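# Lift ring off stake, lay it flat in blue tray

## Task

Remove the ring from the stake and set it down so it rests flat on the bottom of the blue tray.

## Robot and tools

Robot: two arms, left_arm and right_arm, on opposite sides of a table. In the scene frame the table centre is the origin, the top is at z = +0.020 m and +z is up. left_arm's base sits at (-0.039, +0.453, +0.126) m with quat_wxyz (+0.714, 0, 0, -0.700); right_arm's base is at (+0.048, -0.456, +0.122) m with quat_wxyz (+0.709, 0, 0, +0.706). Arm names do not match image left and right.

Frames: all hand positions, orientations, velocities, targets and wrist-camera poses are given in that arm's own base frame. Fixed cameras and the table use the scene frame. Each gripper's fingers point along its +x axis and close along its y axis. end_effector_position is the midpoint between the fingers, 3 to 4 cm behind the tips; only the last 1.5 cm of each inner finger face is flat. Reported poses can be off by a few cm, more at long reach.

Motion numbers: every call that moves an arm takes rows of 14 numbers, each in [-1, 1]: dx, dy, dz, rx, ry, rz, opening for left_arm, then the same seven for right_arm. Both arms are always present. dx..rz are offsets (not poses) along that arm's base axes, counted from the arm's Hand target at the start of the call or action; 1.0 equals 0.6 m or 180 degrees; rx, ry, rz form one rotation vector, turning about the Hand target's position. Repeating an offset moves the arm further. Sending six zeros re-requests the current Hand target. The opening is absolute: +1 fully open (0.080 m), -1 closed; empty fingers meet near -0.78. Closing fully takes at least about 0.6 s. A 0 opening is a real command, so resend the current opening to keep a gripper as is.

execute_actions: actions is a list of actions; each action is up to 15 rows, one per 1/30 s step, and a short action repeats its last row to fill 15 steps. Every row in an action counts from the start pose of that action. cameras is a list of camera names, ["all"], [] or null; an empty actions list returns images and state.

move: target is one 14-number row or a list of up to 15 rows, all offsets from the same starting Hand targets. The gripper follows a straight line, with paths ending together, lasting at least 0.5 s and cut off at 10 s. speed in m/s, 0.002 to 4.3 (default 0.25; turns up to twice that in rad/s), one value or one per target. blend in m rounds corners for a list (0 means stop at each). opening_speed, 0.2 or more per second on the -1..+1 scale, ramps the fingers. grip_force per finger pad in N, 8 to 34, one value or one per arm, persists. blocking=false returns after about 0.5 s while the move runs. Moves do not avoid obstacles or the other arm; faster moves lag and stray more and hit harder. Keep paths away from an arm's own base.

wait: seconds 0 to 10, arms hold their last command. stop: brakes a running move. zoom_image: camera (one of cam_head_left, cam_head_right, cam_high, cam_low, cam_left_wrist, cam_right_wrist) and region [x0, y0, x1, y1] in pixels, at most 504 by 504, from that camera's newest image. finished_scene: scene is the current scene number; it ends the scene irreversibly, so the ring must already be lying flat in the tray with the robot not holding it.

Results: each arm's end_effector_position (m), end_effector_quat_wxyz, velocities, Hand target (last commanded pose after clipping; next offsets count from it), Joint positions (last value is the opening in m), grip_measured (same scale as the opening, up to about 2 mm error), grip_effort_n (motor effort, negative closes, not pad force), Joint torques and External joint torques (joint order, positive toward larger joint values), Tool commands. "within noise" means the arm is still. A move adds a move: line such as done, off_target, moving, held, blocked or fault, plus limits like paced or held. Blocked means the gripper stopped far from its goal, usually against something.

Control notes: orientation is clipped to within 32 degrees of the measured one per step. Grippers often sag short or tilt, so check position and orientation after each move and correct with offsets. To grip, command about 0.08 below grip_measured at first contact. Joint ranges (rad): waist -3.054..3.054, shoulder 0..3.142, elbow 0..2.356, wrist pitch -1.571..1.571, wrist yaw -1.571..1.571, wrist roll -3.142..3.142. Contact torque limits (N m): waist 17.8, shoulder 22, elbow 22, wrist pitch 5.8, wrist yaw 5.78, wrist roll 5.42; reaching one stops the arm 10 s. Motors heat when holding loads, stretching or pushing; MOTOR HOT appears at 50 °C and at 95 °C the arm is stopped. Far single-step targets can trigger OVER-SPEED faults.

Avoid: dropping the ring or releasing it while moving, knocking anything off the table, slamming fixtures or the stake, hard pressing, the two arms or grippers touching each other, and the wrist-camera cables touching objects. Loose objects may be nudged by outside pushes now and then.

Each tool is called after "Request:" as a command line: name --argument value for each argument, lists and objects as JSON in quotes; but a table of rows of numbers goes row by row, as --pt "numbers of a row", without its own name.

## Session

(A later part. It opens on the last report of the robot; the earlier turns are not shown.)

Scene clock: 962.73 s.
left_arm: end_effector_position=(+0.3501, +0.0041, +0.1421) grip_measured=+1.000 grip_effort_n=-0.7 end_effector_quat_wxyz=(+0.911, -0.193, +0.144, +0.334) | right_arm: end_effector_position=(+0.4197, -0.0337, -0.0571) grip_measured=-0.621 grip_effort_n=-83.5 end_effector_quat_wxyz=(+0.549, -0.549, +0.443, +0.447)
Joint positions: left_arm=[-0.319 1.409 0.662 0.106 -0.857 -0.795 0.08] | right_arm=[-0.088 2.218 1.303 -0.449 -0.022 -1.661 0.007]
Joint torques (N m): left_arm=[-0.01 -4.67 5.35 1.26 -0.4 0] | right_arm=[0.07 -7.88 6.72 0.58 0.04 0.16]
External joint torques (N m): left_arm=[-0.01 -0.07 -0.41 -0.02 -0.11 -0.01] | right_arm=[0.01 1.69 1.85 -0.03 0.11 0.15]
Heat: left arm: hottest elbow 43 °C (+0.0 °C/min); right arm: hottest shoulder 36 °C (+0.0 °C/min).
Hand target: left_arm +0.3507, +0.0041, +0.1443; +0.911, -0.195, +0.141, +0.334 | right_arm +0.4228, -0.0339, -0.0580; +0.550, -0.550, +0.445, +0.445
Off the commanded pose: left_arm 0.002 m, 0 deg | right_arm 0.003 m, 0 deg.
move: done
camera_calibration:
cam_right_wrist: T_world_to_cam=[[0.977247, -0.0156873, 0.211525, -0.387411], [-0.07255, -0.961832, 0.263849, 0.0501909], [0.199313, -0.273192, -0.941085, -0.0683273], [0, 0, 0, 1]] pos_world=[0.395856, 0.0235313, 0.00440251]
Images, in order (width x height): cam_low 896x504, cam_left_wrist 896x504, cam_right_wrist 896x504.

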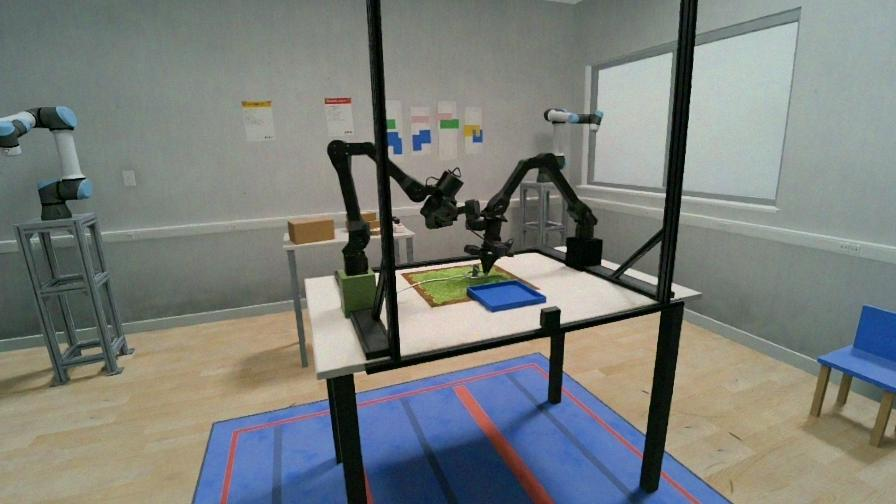

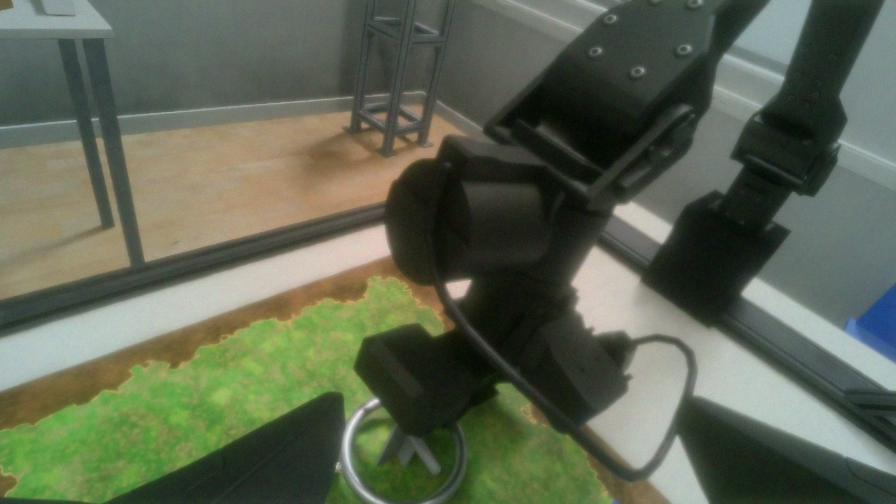

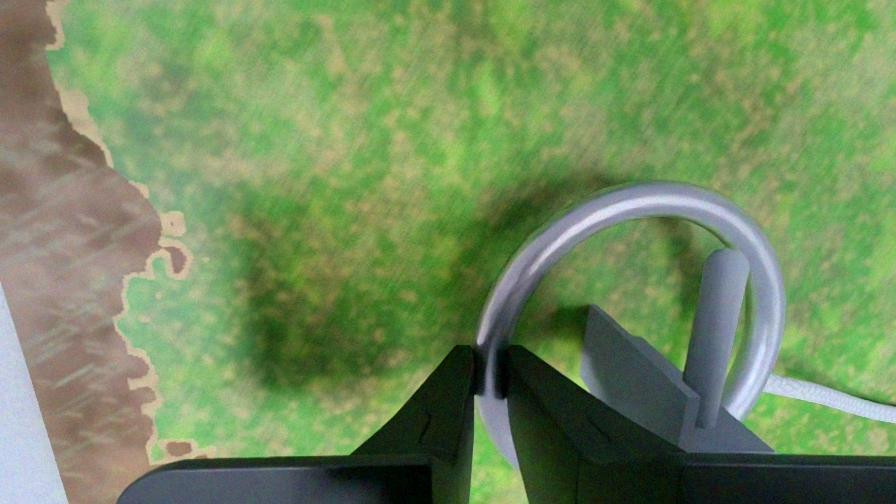

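Request:
move --target '[0,0,0,0,0,0,1.0, 0.0,-0.0168,0.0290,0.1111,0,0,-0.75]' --speed 0.06 --cameras '["cam_right_wrist", "cam_low", "cam_left_wrist"]'

Request:
zoom_image --camera "cam_low" --region '[450, 230, 540, 300]'

Request:
zoom_image --camera "cam_left_wrist" --region '[330, 330, 570, 504]'

Request:
zoom_image --camera "cam_right_wrist" --region '[450, 150, 850, 504]'

Scene clock: 1032.13 s.
left_arm: end_effector_position=(+0.3501, +0.0041, +0.1421) grip_measured=+1.000 grip_effort_n=-0.7 end_effector_quat_wxyz=(+0.911, -0.193, +0.144, +0.334) | right_arm: end_effector_position=(+0.4200, -0.0443, -0.0399) grip_measured=-0.621 grip_effort_n=-83.5 end_effector_quat_wxyz=(+0.636, -0.446, +0.366, +0.513)
Joint positions: left_arm=[-0.319 1.409 0.662 0.106 -0.857 -0.795 0.08] | right_arm=[-0.235 2.242 1.393 -0.588 -0.373 -1.736 0.007]
Joint torques (N m): left_arm=[-0.08 -4.68 5.31 1.27 -0.4 0] | right_arm=[-0.08 -8.05 6.72 0.37 -0.79 -0.24]
External joint torques (N m): left_arm=[-0.05 -0.03 -0.57 -0.04 -0.12 -0.01] | right_arm=[-0.14 1.67 1.78 -0.12 -0.51 -0.25]
Heat: left arm: hottest elbow 43 °C (+0.0 °C/min); right arm: hottest shoulder 35 °C (-1.0 °C/min).
Hand target: left_arm +0.3507, +0.0041, +0.1443; +0.911, -0.195, +0.141, +0.334 | right_arm +0.4227, -0.0442, -0.0407; +0.637, -0.446, +0.361, +0.515
Off the commanded pose: left_arm 0.002 m, 0 deg | right_arm 0.003 m, 1 deg.
move: done
camera_calibration:
cam_right_wrist: T_world_to_cam=[[0.977136, -0.0971787, 0.189108, -0.395996], [-0.0853985, -0.99392, -0.0694943, 0.0261755], [0.194711, 0.0517559, -0.979494, -0.0404344], [0, 0, 0, 1]] pos_world=[0.397051, -0.0103733, 0.0370997]
Images, in order (width x height): cam_low 896x504, cam_left_wrist 896x504, cam_right_wrist 896x504.

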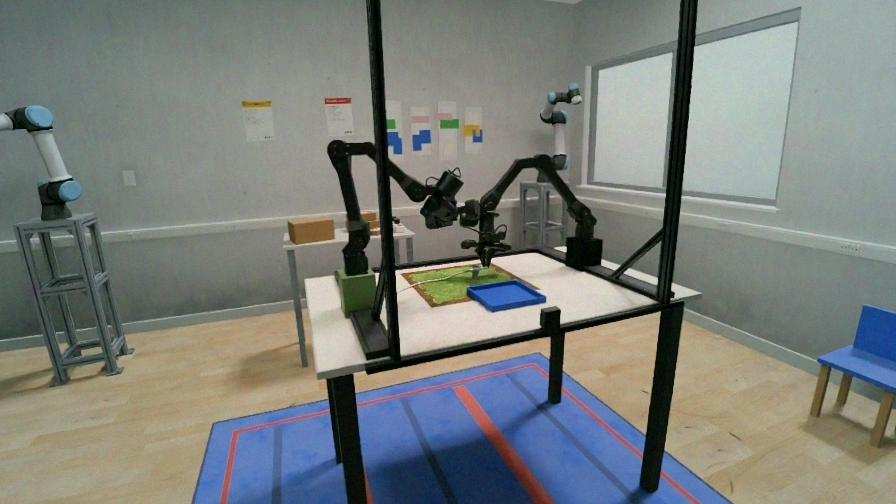

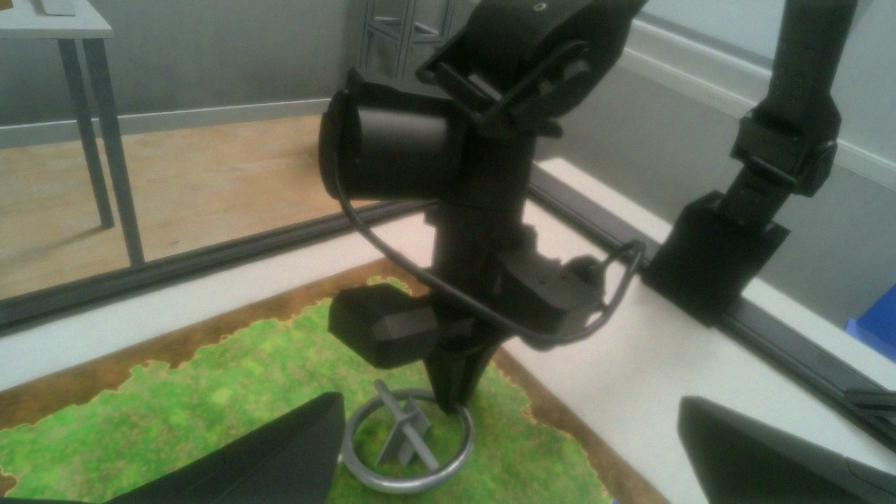

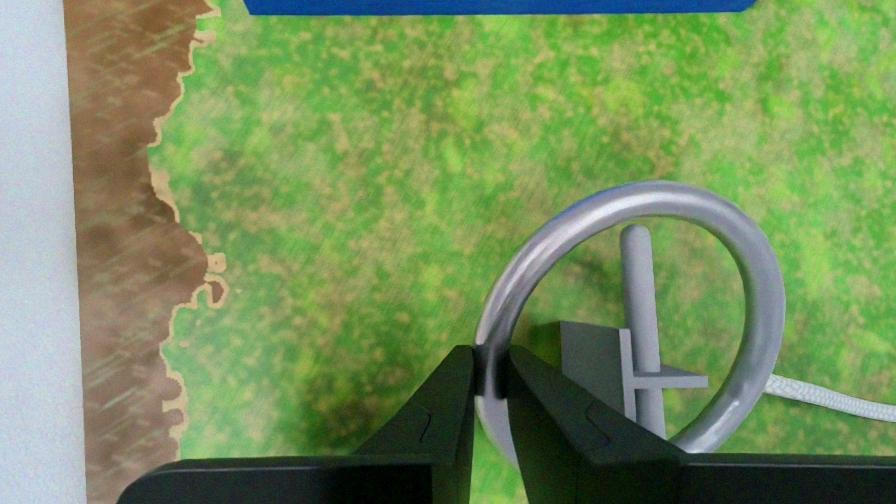

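Scaled by 5.600 from the camera's 896x504 image, which has a finer 1280x720 frame.

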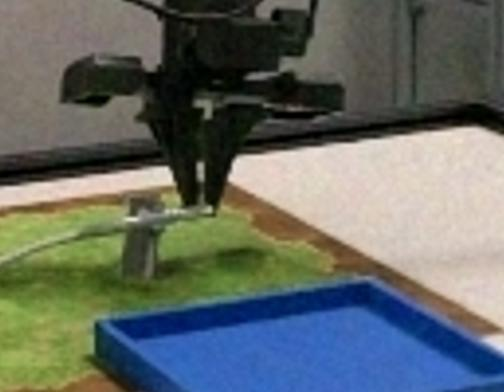

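Scaled by 2.100 from the camera's 896x504 image, which has a finer 1280x720 frame.

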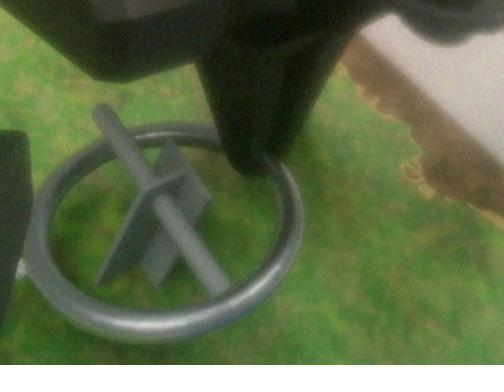

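Scaled by 1.260 from the camera's 896x504 image, which has a finer 1280x720 frame.

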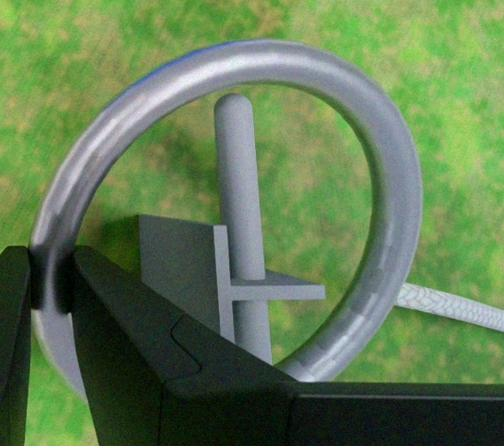

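Request:
move --target '[0,0,0,0,0,0,1.0, 0.0,-0.0128,0.0007,0.0389,0,0,-0.75]' --speed 0.06 --cameras '["cam_right_wrist", "cam_low", "cam_left_wrist"]'

Request:
zoom_image --camera "cam_low" --region '[450, 230, 540, 300]'

Request:
zoom_image --camera "cam_left_wrist" --region '[330, 330, 570, 504]'

Scene clock: 1069.83 s.
left_arm: end_effector_position=(+0.3501, +0.0041, +0.1421) grip_measured=+1.000 grip_effort_n=-0.7 end_effector_quat_wxyz=(+0.911, -0.193, +0.144, +0.334) | right_arm: end_effector_position=(+0.4203, -0.0520, -0.0394) grip_measured=-0.621 grip_effort_n=-83.5 end_effector_quat_wxyz=(+0.662, -0.406, +0.335, +0.534)
Joint positions: left_arm=[-0.319 1.409 0.662 0.106 -0.857 -0.795 0.08] | right_arm=[-0.293 2.286 1.444 -0.647 -0.496 -1.785 0.007]
Joint torques (N m): left_arm=[0.02 -4.71 5.32 1.25 -0.42 0.02] | right_arm=[-0.21 -8.19 6.64 0.2 -0.91 -0.25]
External joint torques (N m): left_arm=[0.02 -0.14 -0.48 -0.03 -0.14 0] | right_arm=[-0.21 1.81 1.7 -0.22 -0.55 -0.26]
Heat: left arm: hottest elbow 43 °C (+0.0 °C/min); right arm: hottest shoulder 36 °C (+1.0 °C/min).
Hand target: left_arm +0.3507, +0.0041, +0.1443; +0.911, -0.195, +0.141, +0.334 | right_arm +0.4228, -0.0518, -0.0403; +0.663, -0.406, +0.329, +0.536
Off the commanded pose: left_arm 0.002 m, 0 deg | right_arm 0.003 m, 1 deg.
move: done
camera_calibration:
cam_right_wrist: T_world_to_cam=[[0.977079, -0.119628, 0.176082, -0.398789], [-0.0856118, -0.978145, -0.189479, 0.0148109], [0.194901, 0.170061, -0.965967, -0.0330123], [0, 0, 0, 1]] pos_world=[0.397351, -0.0276049, 0.0411373]
Images, in order (width x height): cam_low 896x504, cam_left_wrist 896x504, cam_right_wrist 896x504.

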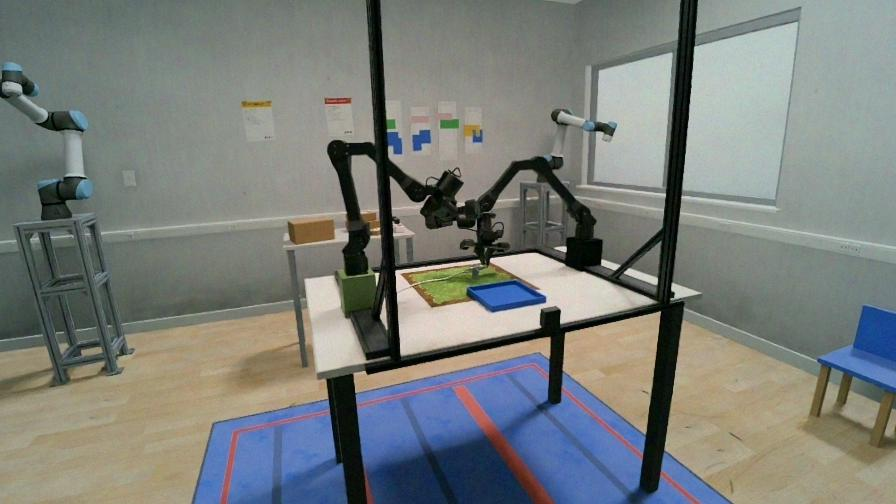

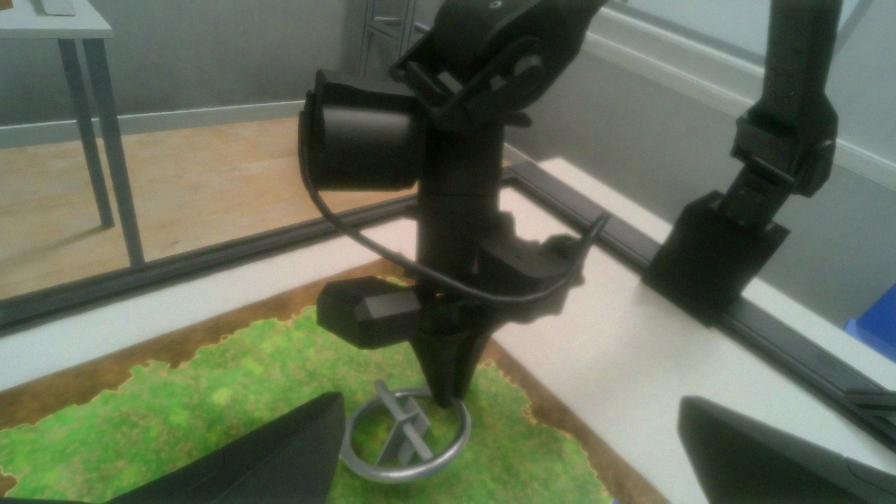

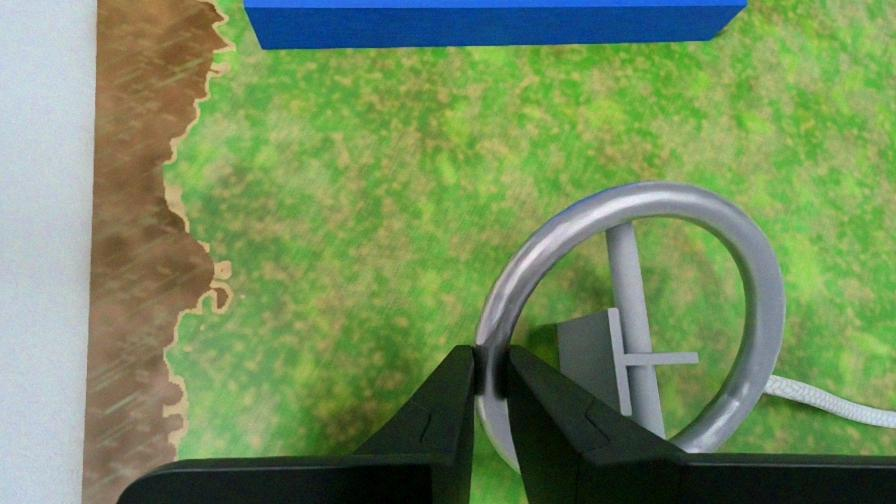

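Scaled by 5.600 from the camera's 896x504 image, which has a finer 1280x720 frame.

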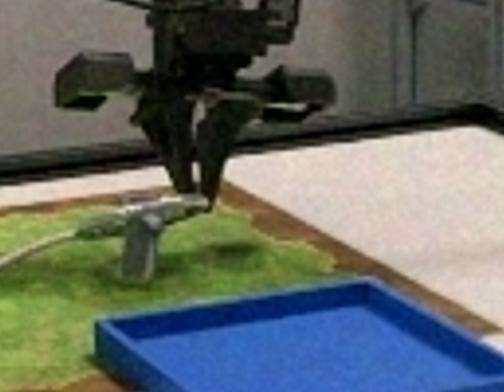

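Scaled by 2.100 from the camera's 896x504 image, which has a finer 1280x720 frame.

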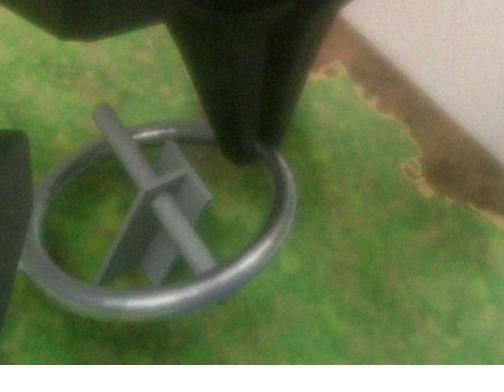

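Request:
move --target '[0,0,0,0,0,0,1.0, 0.0,-0.0408,0.0,0,0,0,-0.75]' --speed 0.06 --cameras '["cam_right_wrist", "cam_low", "cam_left_wrist"]'

Request:
zoom_image --camera "cam_low" --region '[450, 230, 540, 300]'

Request:
zoom_image --camera "cam_left_wrist" --region '[330, 330, 570, 504]'

Scene clock: 1082.80 s.
left_arm: end_effector_position=(+0.3501, +0.0041, +0.1421) grip_measured=+1.000 grip_effort_n=-1.2 end_effector_quat_wxyz=(+0.911, -0.193, +0.144, +0.334) | right_arm: end_effector_position=(+0.4203, -0.0769, -0.0392) grip_measured=-0.621 grip_effort_n=-83.5 end_effector_quat_wxyz=(+0.662, -0.406, +0.335, +0.534)
Joint positions: left_arm=[-0.319 1.409 0.662 0.106 -0.857 -0.795 0.08] | right_arm=[-0.351 2.317 1.503 -0.706 -0.5 -1.849 0.007]
Joint torques (N m): left_arm=[0.02 -4.68 5.32 1.25 -0.41 0.02] | right_arm=[-0.03 -8.46 6.66 0.16 -0.91 -0.24]
External joint torques (N m): left_arm=[0.02 -0.1 -0.43 -0.02 -0.12 0.01] | right_arm=[0.02 1.77 1.71 -0.19 -0.55 -0.25]
Heat: left arm: hottest elbow 43 °C (+0.0 °C/min); right arm: hottest shoulder 37 °C (+2.0 °C/min).
Hand target: left_arm +0.3507, +0.0041, +0.1443; +0.911, -0.195, +0.141, +0.334 | right_arm +0.4228, -0.0763, -0.0403; +0.663, -0.406, +0.329, +0.536
Off the commanded pose: left_arm 0.002 m, 0 deg | right_arm 0.003 m, 1 deg.
move: done
camera_calibration:
cam_right_wrist: T_world_to_cam=[[0.976976, -0.120804, 0.175855, -0.401827], [-0.0868082, -0.97802, -0.189583, -0.00911667], [0.194893, 0.169953, -0.965988, -0.0285691], [0, 0, 0, 1]] pos_world=[0.397351, -0.0526032, 0.0413376]
Images, in order (width x height): cam_low 896x504, cam_left_wrist 896x504, cam_right_wrist 896x504.

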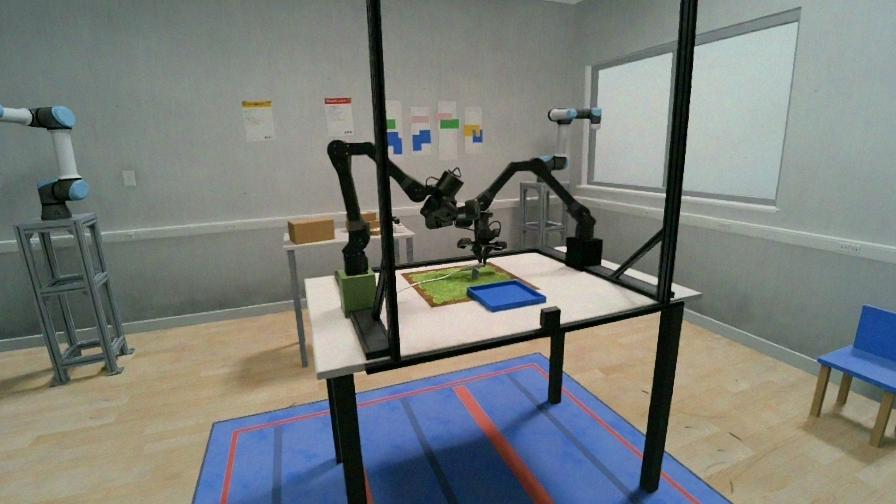

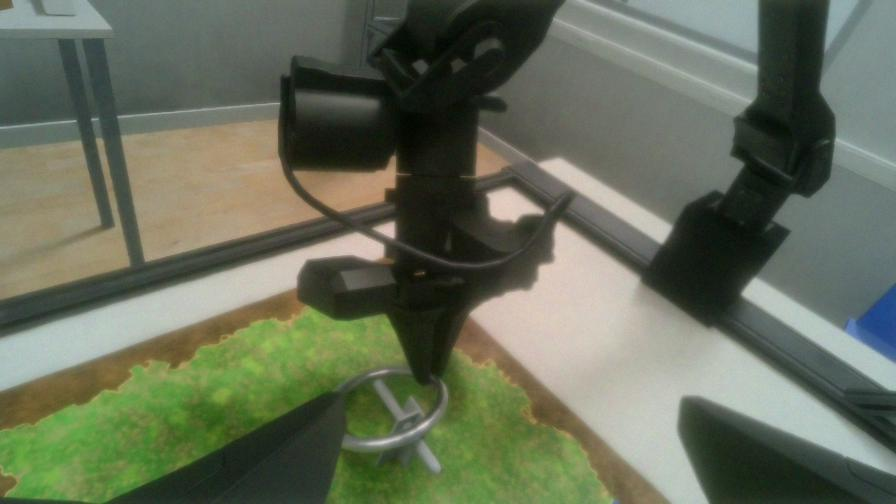

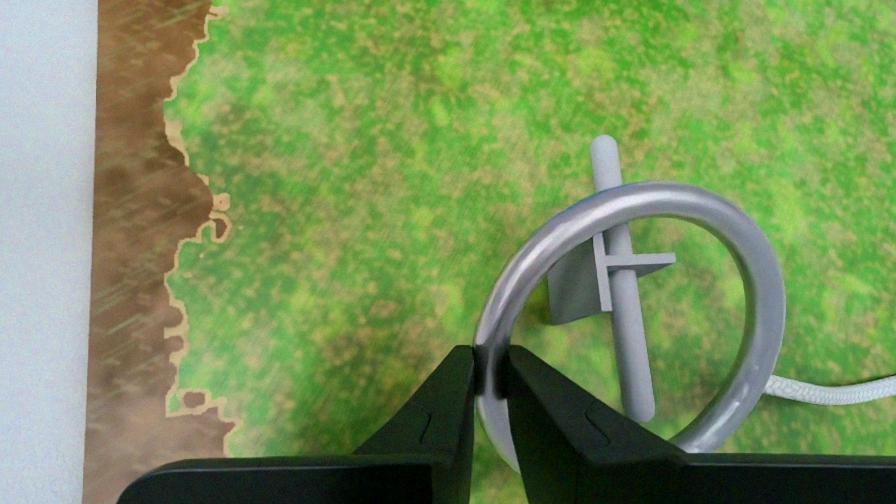

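Scaled by 5.600 from the camera's 896x504 image, which has a finer 1280x720 frame.

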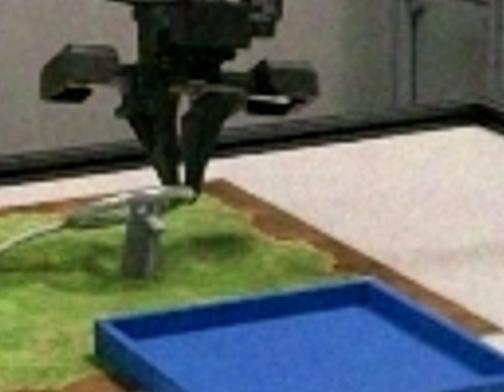

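Scaled by 2.100 from the camera's 896x504 image, which has a finer 1280x720 frame.

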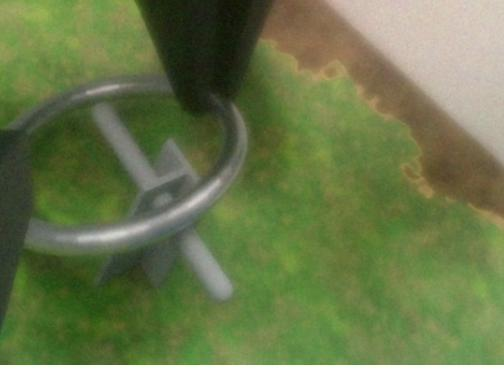

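Request:
move --target '[0,0,0,0,0,0,1.0, 0.0,0,0.11,0,0,0,-0.75]' --speed 0.08 --cameras '["cam_right_wrist", "cam_low", "cam_left_wrist"]'

Request:
zoom_image --camera "cam_low" --region '[450, 230, 540, 300]'

Request:
zoom_image --camera "cam_left_wrist" --region '[330, 330, 570, 504]'

Scene clock: 1114.77 s.
left_arm: end_effector_position=(+0.3501, +0.0041, +0.1421) grip_measured=+1.000 grip_effort_n=-1.2 end_effector_quat_wxyz=(+0.911, -0.193, +0.144, +0.334) | right_arm: end_effector_position=(+0.4181, -0.0760, +0.0156) grip_measured=-0.621 grip_effort_n=-83.5 end_effector_quat_wxyz=(+0.660, -0.396, +0.340, +0.540)
Joint positions: left_arm=[-0.319 1.409 0.662 0.106 -0.857 -0.795 0.08] | right_arm=[-0.351 2.228 1.593 -0.912 -0.5 -1.849 0.007]
Joint torques (N m): left_arm=[-0.07 -4.66 5.32 1.25 -0.4 0.01] | right_arm=[-0.03 -11.42 7.01 0.08 -0.9 -0.25]
External joint torques (N m): left_arm=[-0.08 -0.03 -0.46 -0.03 -0.1 0] | right_arm=[0.11 -1.31 1.63 -0.24 -0.55 -0.26]
Heat: left arm: hottest elbow 43 °C (+0.0 °C/min); right arm: hottest shoulder 42 °C (+6.0 °C/min).
Hand target: left_arm +0.3507, +0.0041, +0.1443; +0.911, -0.195, +0.141, +0.334 | right_arm +0.4227, -0.0763, +0.0258; +0.663, -0.406, +0.329, +0.536
Off the commanded pose: left_arm 0.002 m, 0 deg | right_arm 0.011 m, 2 deg.
move: off_target (right_arm)
camera_calibration:
cam_right_wrist: T_world_to_cam=[[0.981117, -0.122027, 0.150063, -0.410674], [-0.0913344, -0.976206, -0.196673, 0.0041103], [0.170492, 0.179253, -0.968917, 0.0356485], [0, 0, 0, 1]] pos_world=[0.397217, -0.0524908, 0.0969759]
Images, in order (width x height): cam_low 896x504, cam_left_wrist 896x504, cam_right_wrist 896x504.

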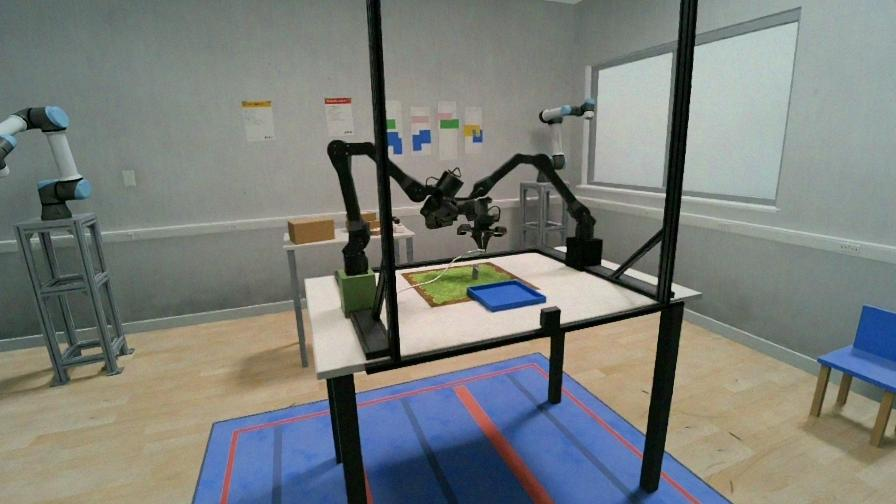

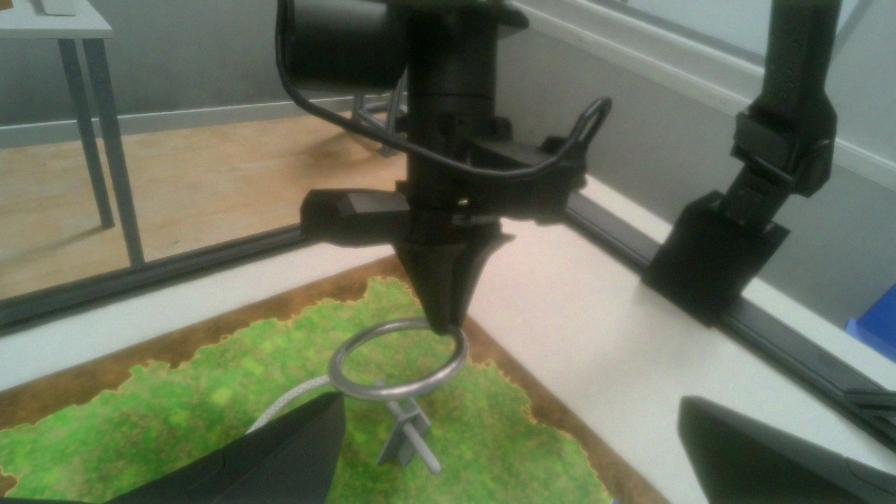

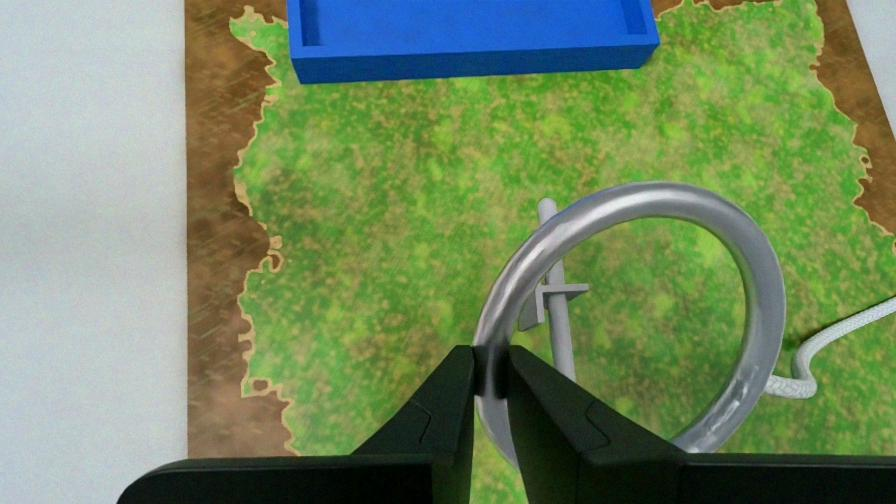

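Scaled by 5.600 from the camera's 896x504 image, which has a finer 1280x720 frame.

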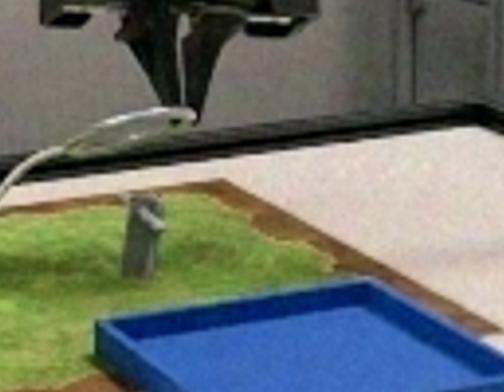

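Scaled by 2.100 from the camera's 896x504 image, which has a finer 1280x720 frame.

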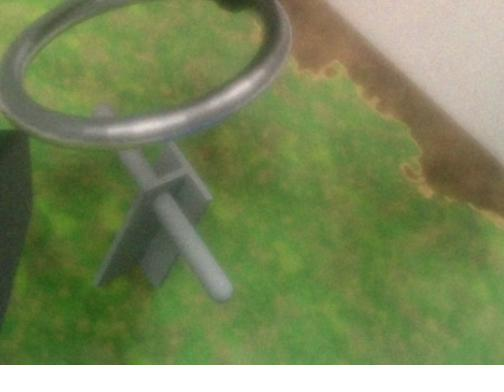

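Request:
move --pt "0 0 0 0 0 0 1.0 0 0 0.05 -0.05 0 0 -0.75" --pt "0 0 0 0 0 0 1.0 -0.0245 0.4288 0.06 -0.15 0 0 -0.75" --speed '[0.12,0.2]' --blend '[0.03,0]' --cameras '["cam_head_left","cam_high","cam_low","cam_right_wrist","cam_left_wrist"]'

Scene clock: 1173.63 s.
left_arm: end_effector_position=(+0.3501, +0.0041, +0.1421) grip_measured=+1.000 grip_effort_n=-0.7 end_effector_quat_wxyz=(+0.911, -0.193, +0.144, +0.334) | right_arm: end_effector_position=(+0.4047, +0.1804, +0.0619) grip_measured=-0.621 grip_effort_n=-83.5 end_effector_quat_wxyz=(+0.547, -0.550, +0.444, +0.448)
Joint positions: left_arm=[-0.319 1.409 0.662 0.106 -0.857 -0.795 0.08] | right_arm=[0.449 2.113 1.657 -0.929 0.086 -1.137 0.007]
Joint torques (N m): left_arm=[-0.06 -4.63 5.34 1.26 -0.4 0.04] | right_arm=[-0.15 -8.25 8.02 0.54 0.13 0.17]
External joint torques (N m): left_arm=[-0.06 -0.06 -0.44 -0.02 -0.11 0.02] | right_arm=[-0.16 1.63 2.08 -0.1 0.12 0.15]
Heat: left arm: hottest elbow 44 °C (+1.0 °C/min); right arm: hottest shoulder 50 °C (+8.0 °C/min). Fold the right arm in close to its base, or ease its load, before you think long.
Hand target: left_arm +0.3507, +0.0041, +0.1443; +0.911, -0.195, +0.141, +0.334 | right_arm +0.4080, +0.1811, +0.0618; +0.550, -0.550, +0.445, +0.445
Off the commanded pose: left_arm 0.002 m, 0 deg | right_arm 0.003 m, 0 deg.
MOTOR HOT: joint 2 (shoulder) of the right arm reports 50 °C; the controller stops that arm at 95 °C. To cool a motor, set the load down, stop pushing, or move to a pose that needs little force.
move: done
camera_calibration:
cam_right_wrist: T_world_to_cam=[[0.977885, -0.0128933, 0.208747, -0.395202], [-0.0695297, -0.961369, 0.266336, 0.222188], [0.197249, -0.27496, -0.941005, 0.106255], [0, 0, 0, 1]] pos_world=[0.380952, 0.237725, 0.123307]
Images, in order (width x height): cam_head_left 896x504, cam_high 896x504, cam_low 896x504, cam_left_wrist 896x504, cam_right_wrist 896x504.

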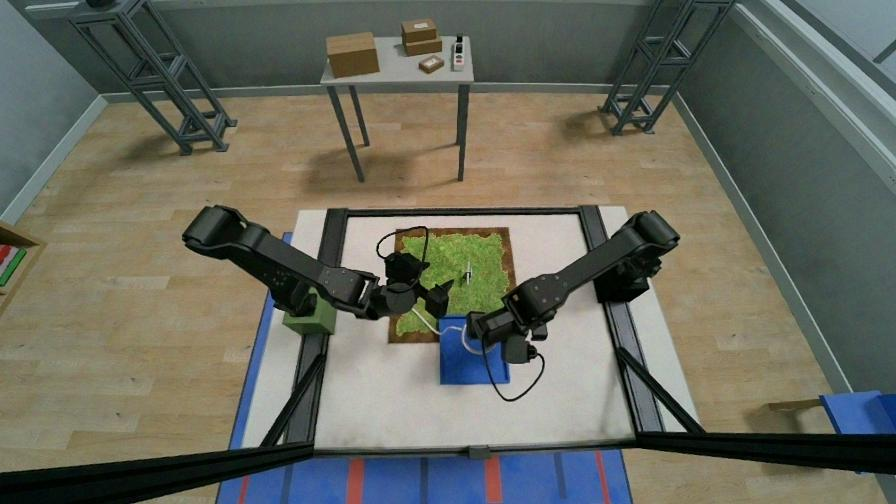

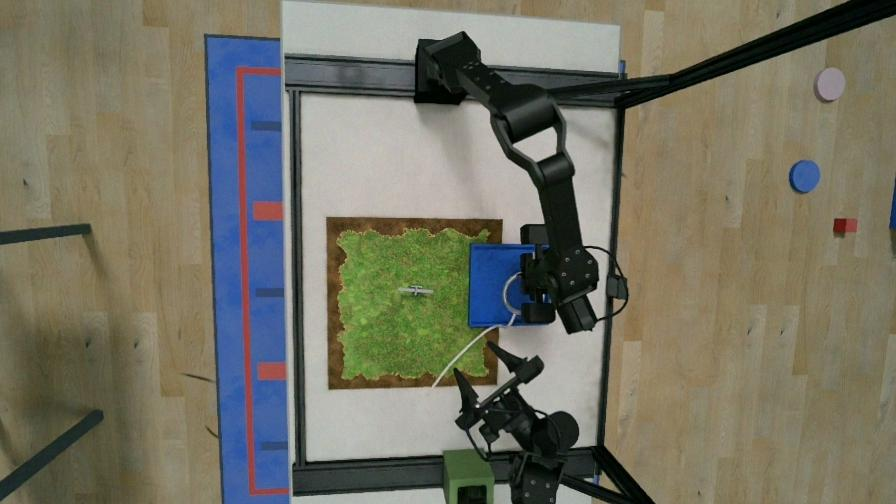

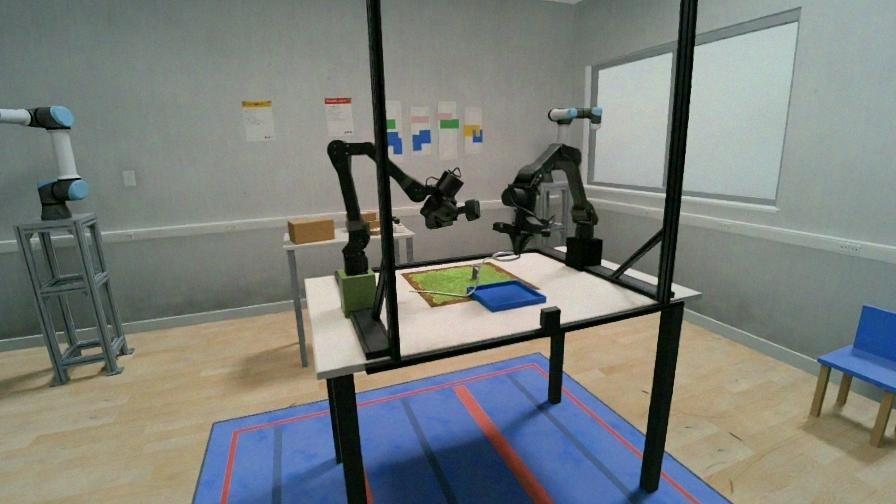

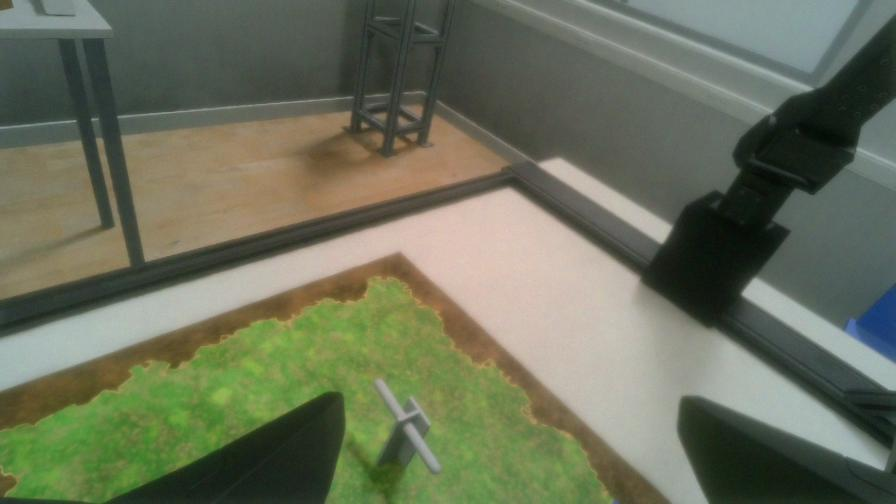

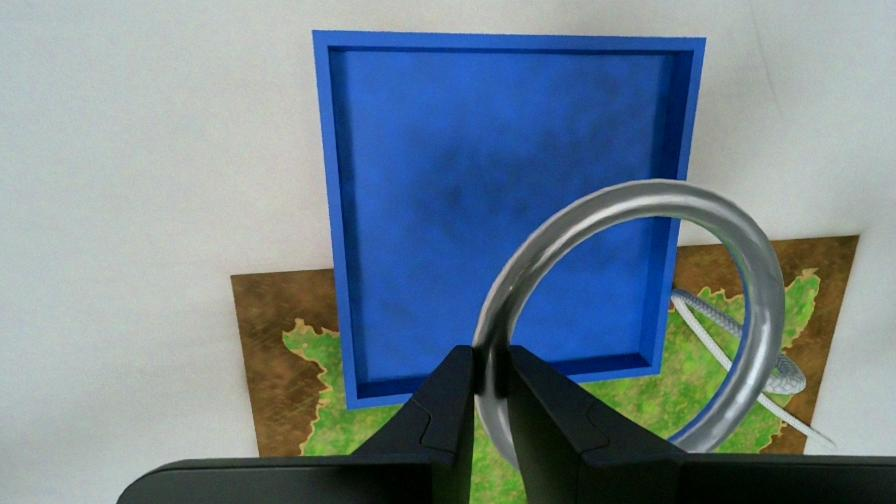

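Request:
move --pt "0 0 0 0 0 0 1.0 0.02 0.005 -0.195 0 0 0 -0.75" --pt "0 0 0 0 0 0 1.0 0.02 0.005 -0.233 0 0 0 -0.75" --speed '[0.12,0.03]' --blend '[0.01,0]' --cameras '["cam_right_wrist","cam_low"]'

Scene clock: 1206.37 s.
left_arm: end_effector_position=(+0.3501, +0.0041, +0.1421) grip_measured=+1.000 grip_effort_n=-0.7 end_effector_quat_wxyz=(+0.911, -0.193, +0.144, +0.334) | right_arm: end_effector_position=(+0.4232, +0.1872, -0.0679) grip_measured=-0.621 grip_effort_n=-83.5 end_effector_quat_wxyz=(+0.555, -0.551, +0.437, +0.444)
Joint positions: left_arm=[-0.319 1.409 0.662 0.106 -0.857 -0.795 0.08] | right_arm=[0.444 2.37 1.529 -0.521 0.086 -1.137 0.007]
Joint torques (N m): left_arm=[-0.05 -4.68 5.29 1.26 -0.4 0.01] | right_arm=[-0.25 -7.85 4.52 1.18 0.08 0]
External joint torques (N m): left_arm=[-0.06 -0.07 -0.51 -0.03 -0.11 0] | right_arm=[-0.25 2.87 -0.68 0.52 0.07 -0.01]
Heat: left arm: hottest elbow 44 °C (+1.0 °C/min); right arm: hottest shoulder 44 °C (-3.0 °C/min).
Hand target: left_arm +0.3507, +0.0041, +0.1443; +0.911, -0.195, +0.141, +0.334 | right_arm +0.4200, +0.1840, -0.0781; +0.550, -0.550, +0.445, +0.445
Off the commanded pose: left_arm 0.002 m, 0 deg | right_arm 0.011 m, 1 deg.
MOTOR HOT: cleared for the motors of the right arm.
move: off_target (right_arm)
camera_calibration:
cam_right_wrist: T_world_to_cam=[[0.973301, -0.0191602, 0.228733, -0.381698], [-0.0789694, -0.963629, 0.25531, 0.268179], [0.215522, -0.266556, -0.939414, -0.0268902], [0, 0, 0, 1]] pos_world=[0.39848, 0.243944, -0.00642313]
Images, in order (width x height): cam_low 896x504, cam_right_wrist 896x504.

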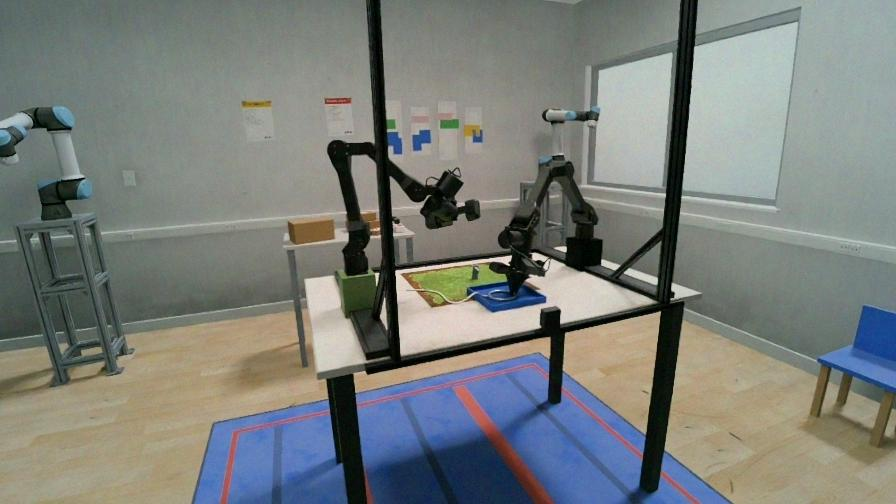

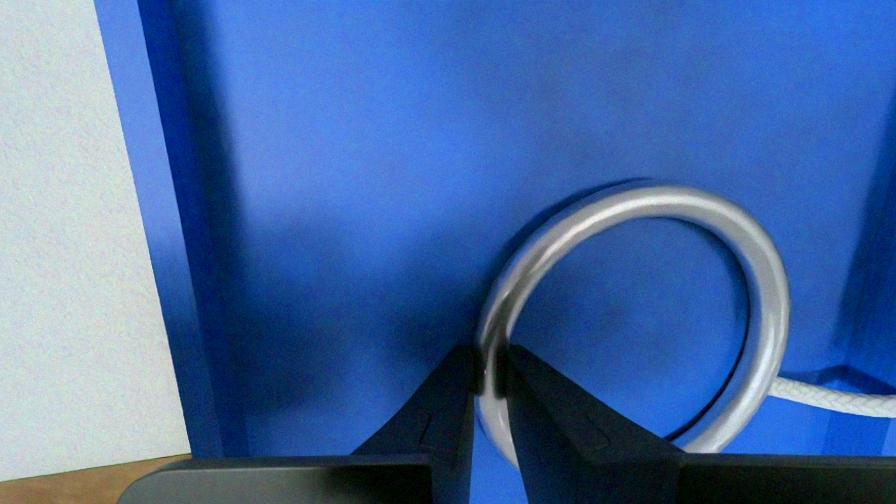

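Request:
move --pt "0 0 0 0 0 0 1.0 -0.004 0 0.012 0 0 0 -0.75" --pt "0 0 0 0 0 0 1.0 -0.004 0 0.012 0 0 0 -0.3" --pt "0 0 0 0 0 0 1.0 -0.04 0 0.2 0 0 0 -0.3" --speed '[0.03,0.03,0.08]' --opening_speed 0.5 --cameras '["cam_right_wrist","cam_low","cam_high"]'

Scene clock: 1230.30 s.
left_arm: end_effector_position=(+0.3501, +0.0041, +0.1421) grip_measured=+1.000 grip_effort_n=-0.7 end_effector_quat_wxyz=(+0.911, -0.193, +0.144, +0.334) | right_arm: end_effector_position=(+0.3938, +0.1825, +0.0351) grip_measured=-0.303 grip_effort_n=17.4 end_effector_quat_wxyz=(+0.544, -0.548, +0.449, +0.450)
Joint positions: left_arm=[-0.319 1.409 0.662 0.106 -0.857 -0.795 0.08] | right_arm=[0.465 2.118 1.557 -0.839 0.09 -1.118 0.021]
Joint torques (N m): left_arm=[0.04 -4.7 5.34 1.25 -0.42 0.02] | right_arm=[0.21 -10.52 7.08 0.38 0.14 0.17]
External joint torques (N m): left_arm=[0.06 -0.12 -0.44 -0.03 -0.13 0.01] | right_arm=[0.21 -0.75 1.33 -0.22 0.13 0.16]
Heat: left arm: hottest elbow 44 °C (+0.0 °C/min); right arm: hottest shoulder 42 °C (-8.1 °C/min).
Hand target: left_arm +0.3507, +0.0041, +0.1443; +0.911, -0.195, +0.141, +0.334 | right_arm +0.3960, +0.1839, +0.0419; +0.550, -0.550, +0.445, +0.445
Off the commanded pose: left_arm 0.002 m, 0 deg | right_arm 0.007 m, 1 deg.
move: done
camera_calibration:
cam_right_wrist: T_world_to_cam=[[0.980333, -0.0145513, 0.196813, -0.379102], [-0.0690395, -0.959549, 0.272945, 0.229821], [0.18488, -0.281164, -0.941682, 0.0896709], [0, 0, 0, 1]] pos_world=[0.370934, 0.240221, 0.0963253]
Images, in order (width x height): cam_high 896x504, cam_low 896x504, cam_right_wrist 896x504.

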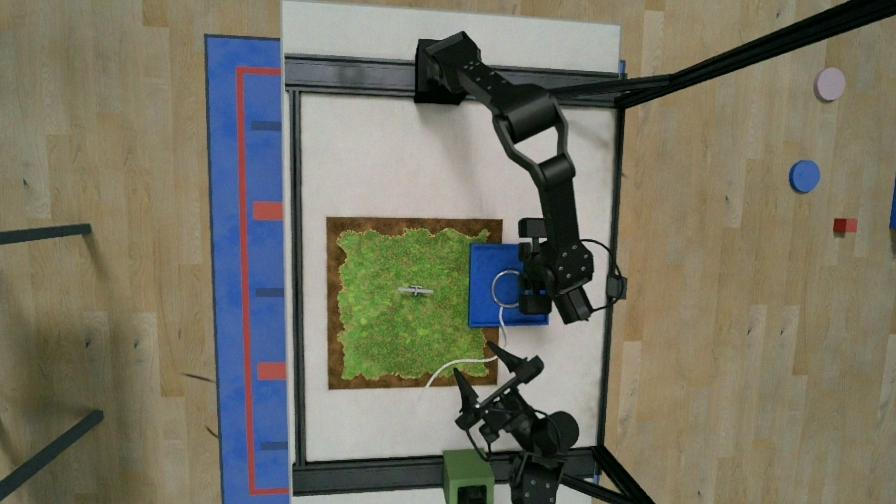

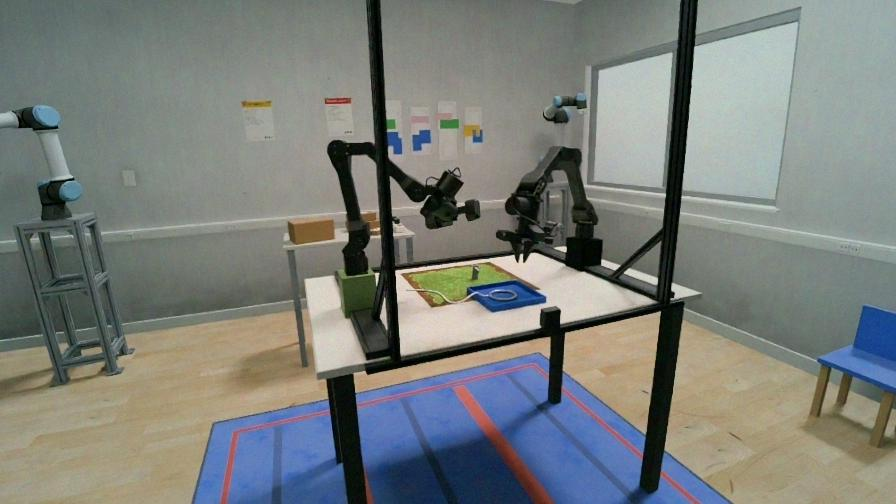

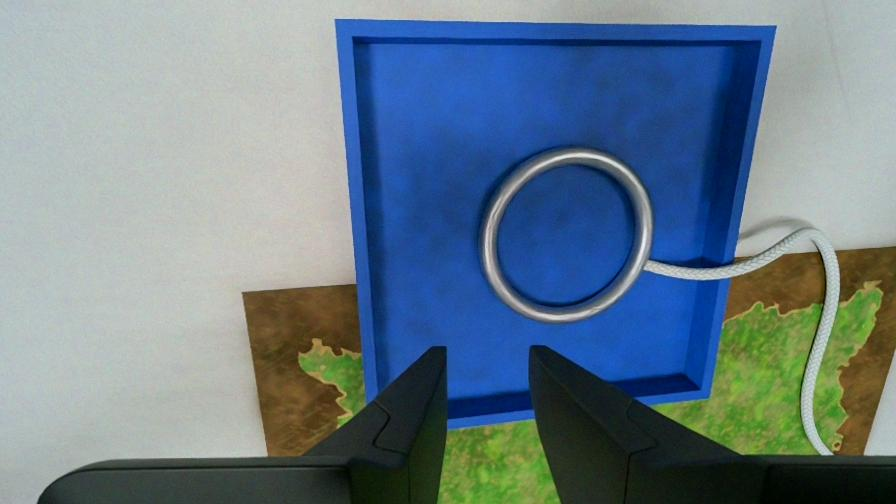

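Request:
finished_scene --scene 1

The scene is finished: the task was done.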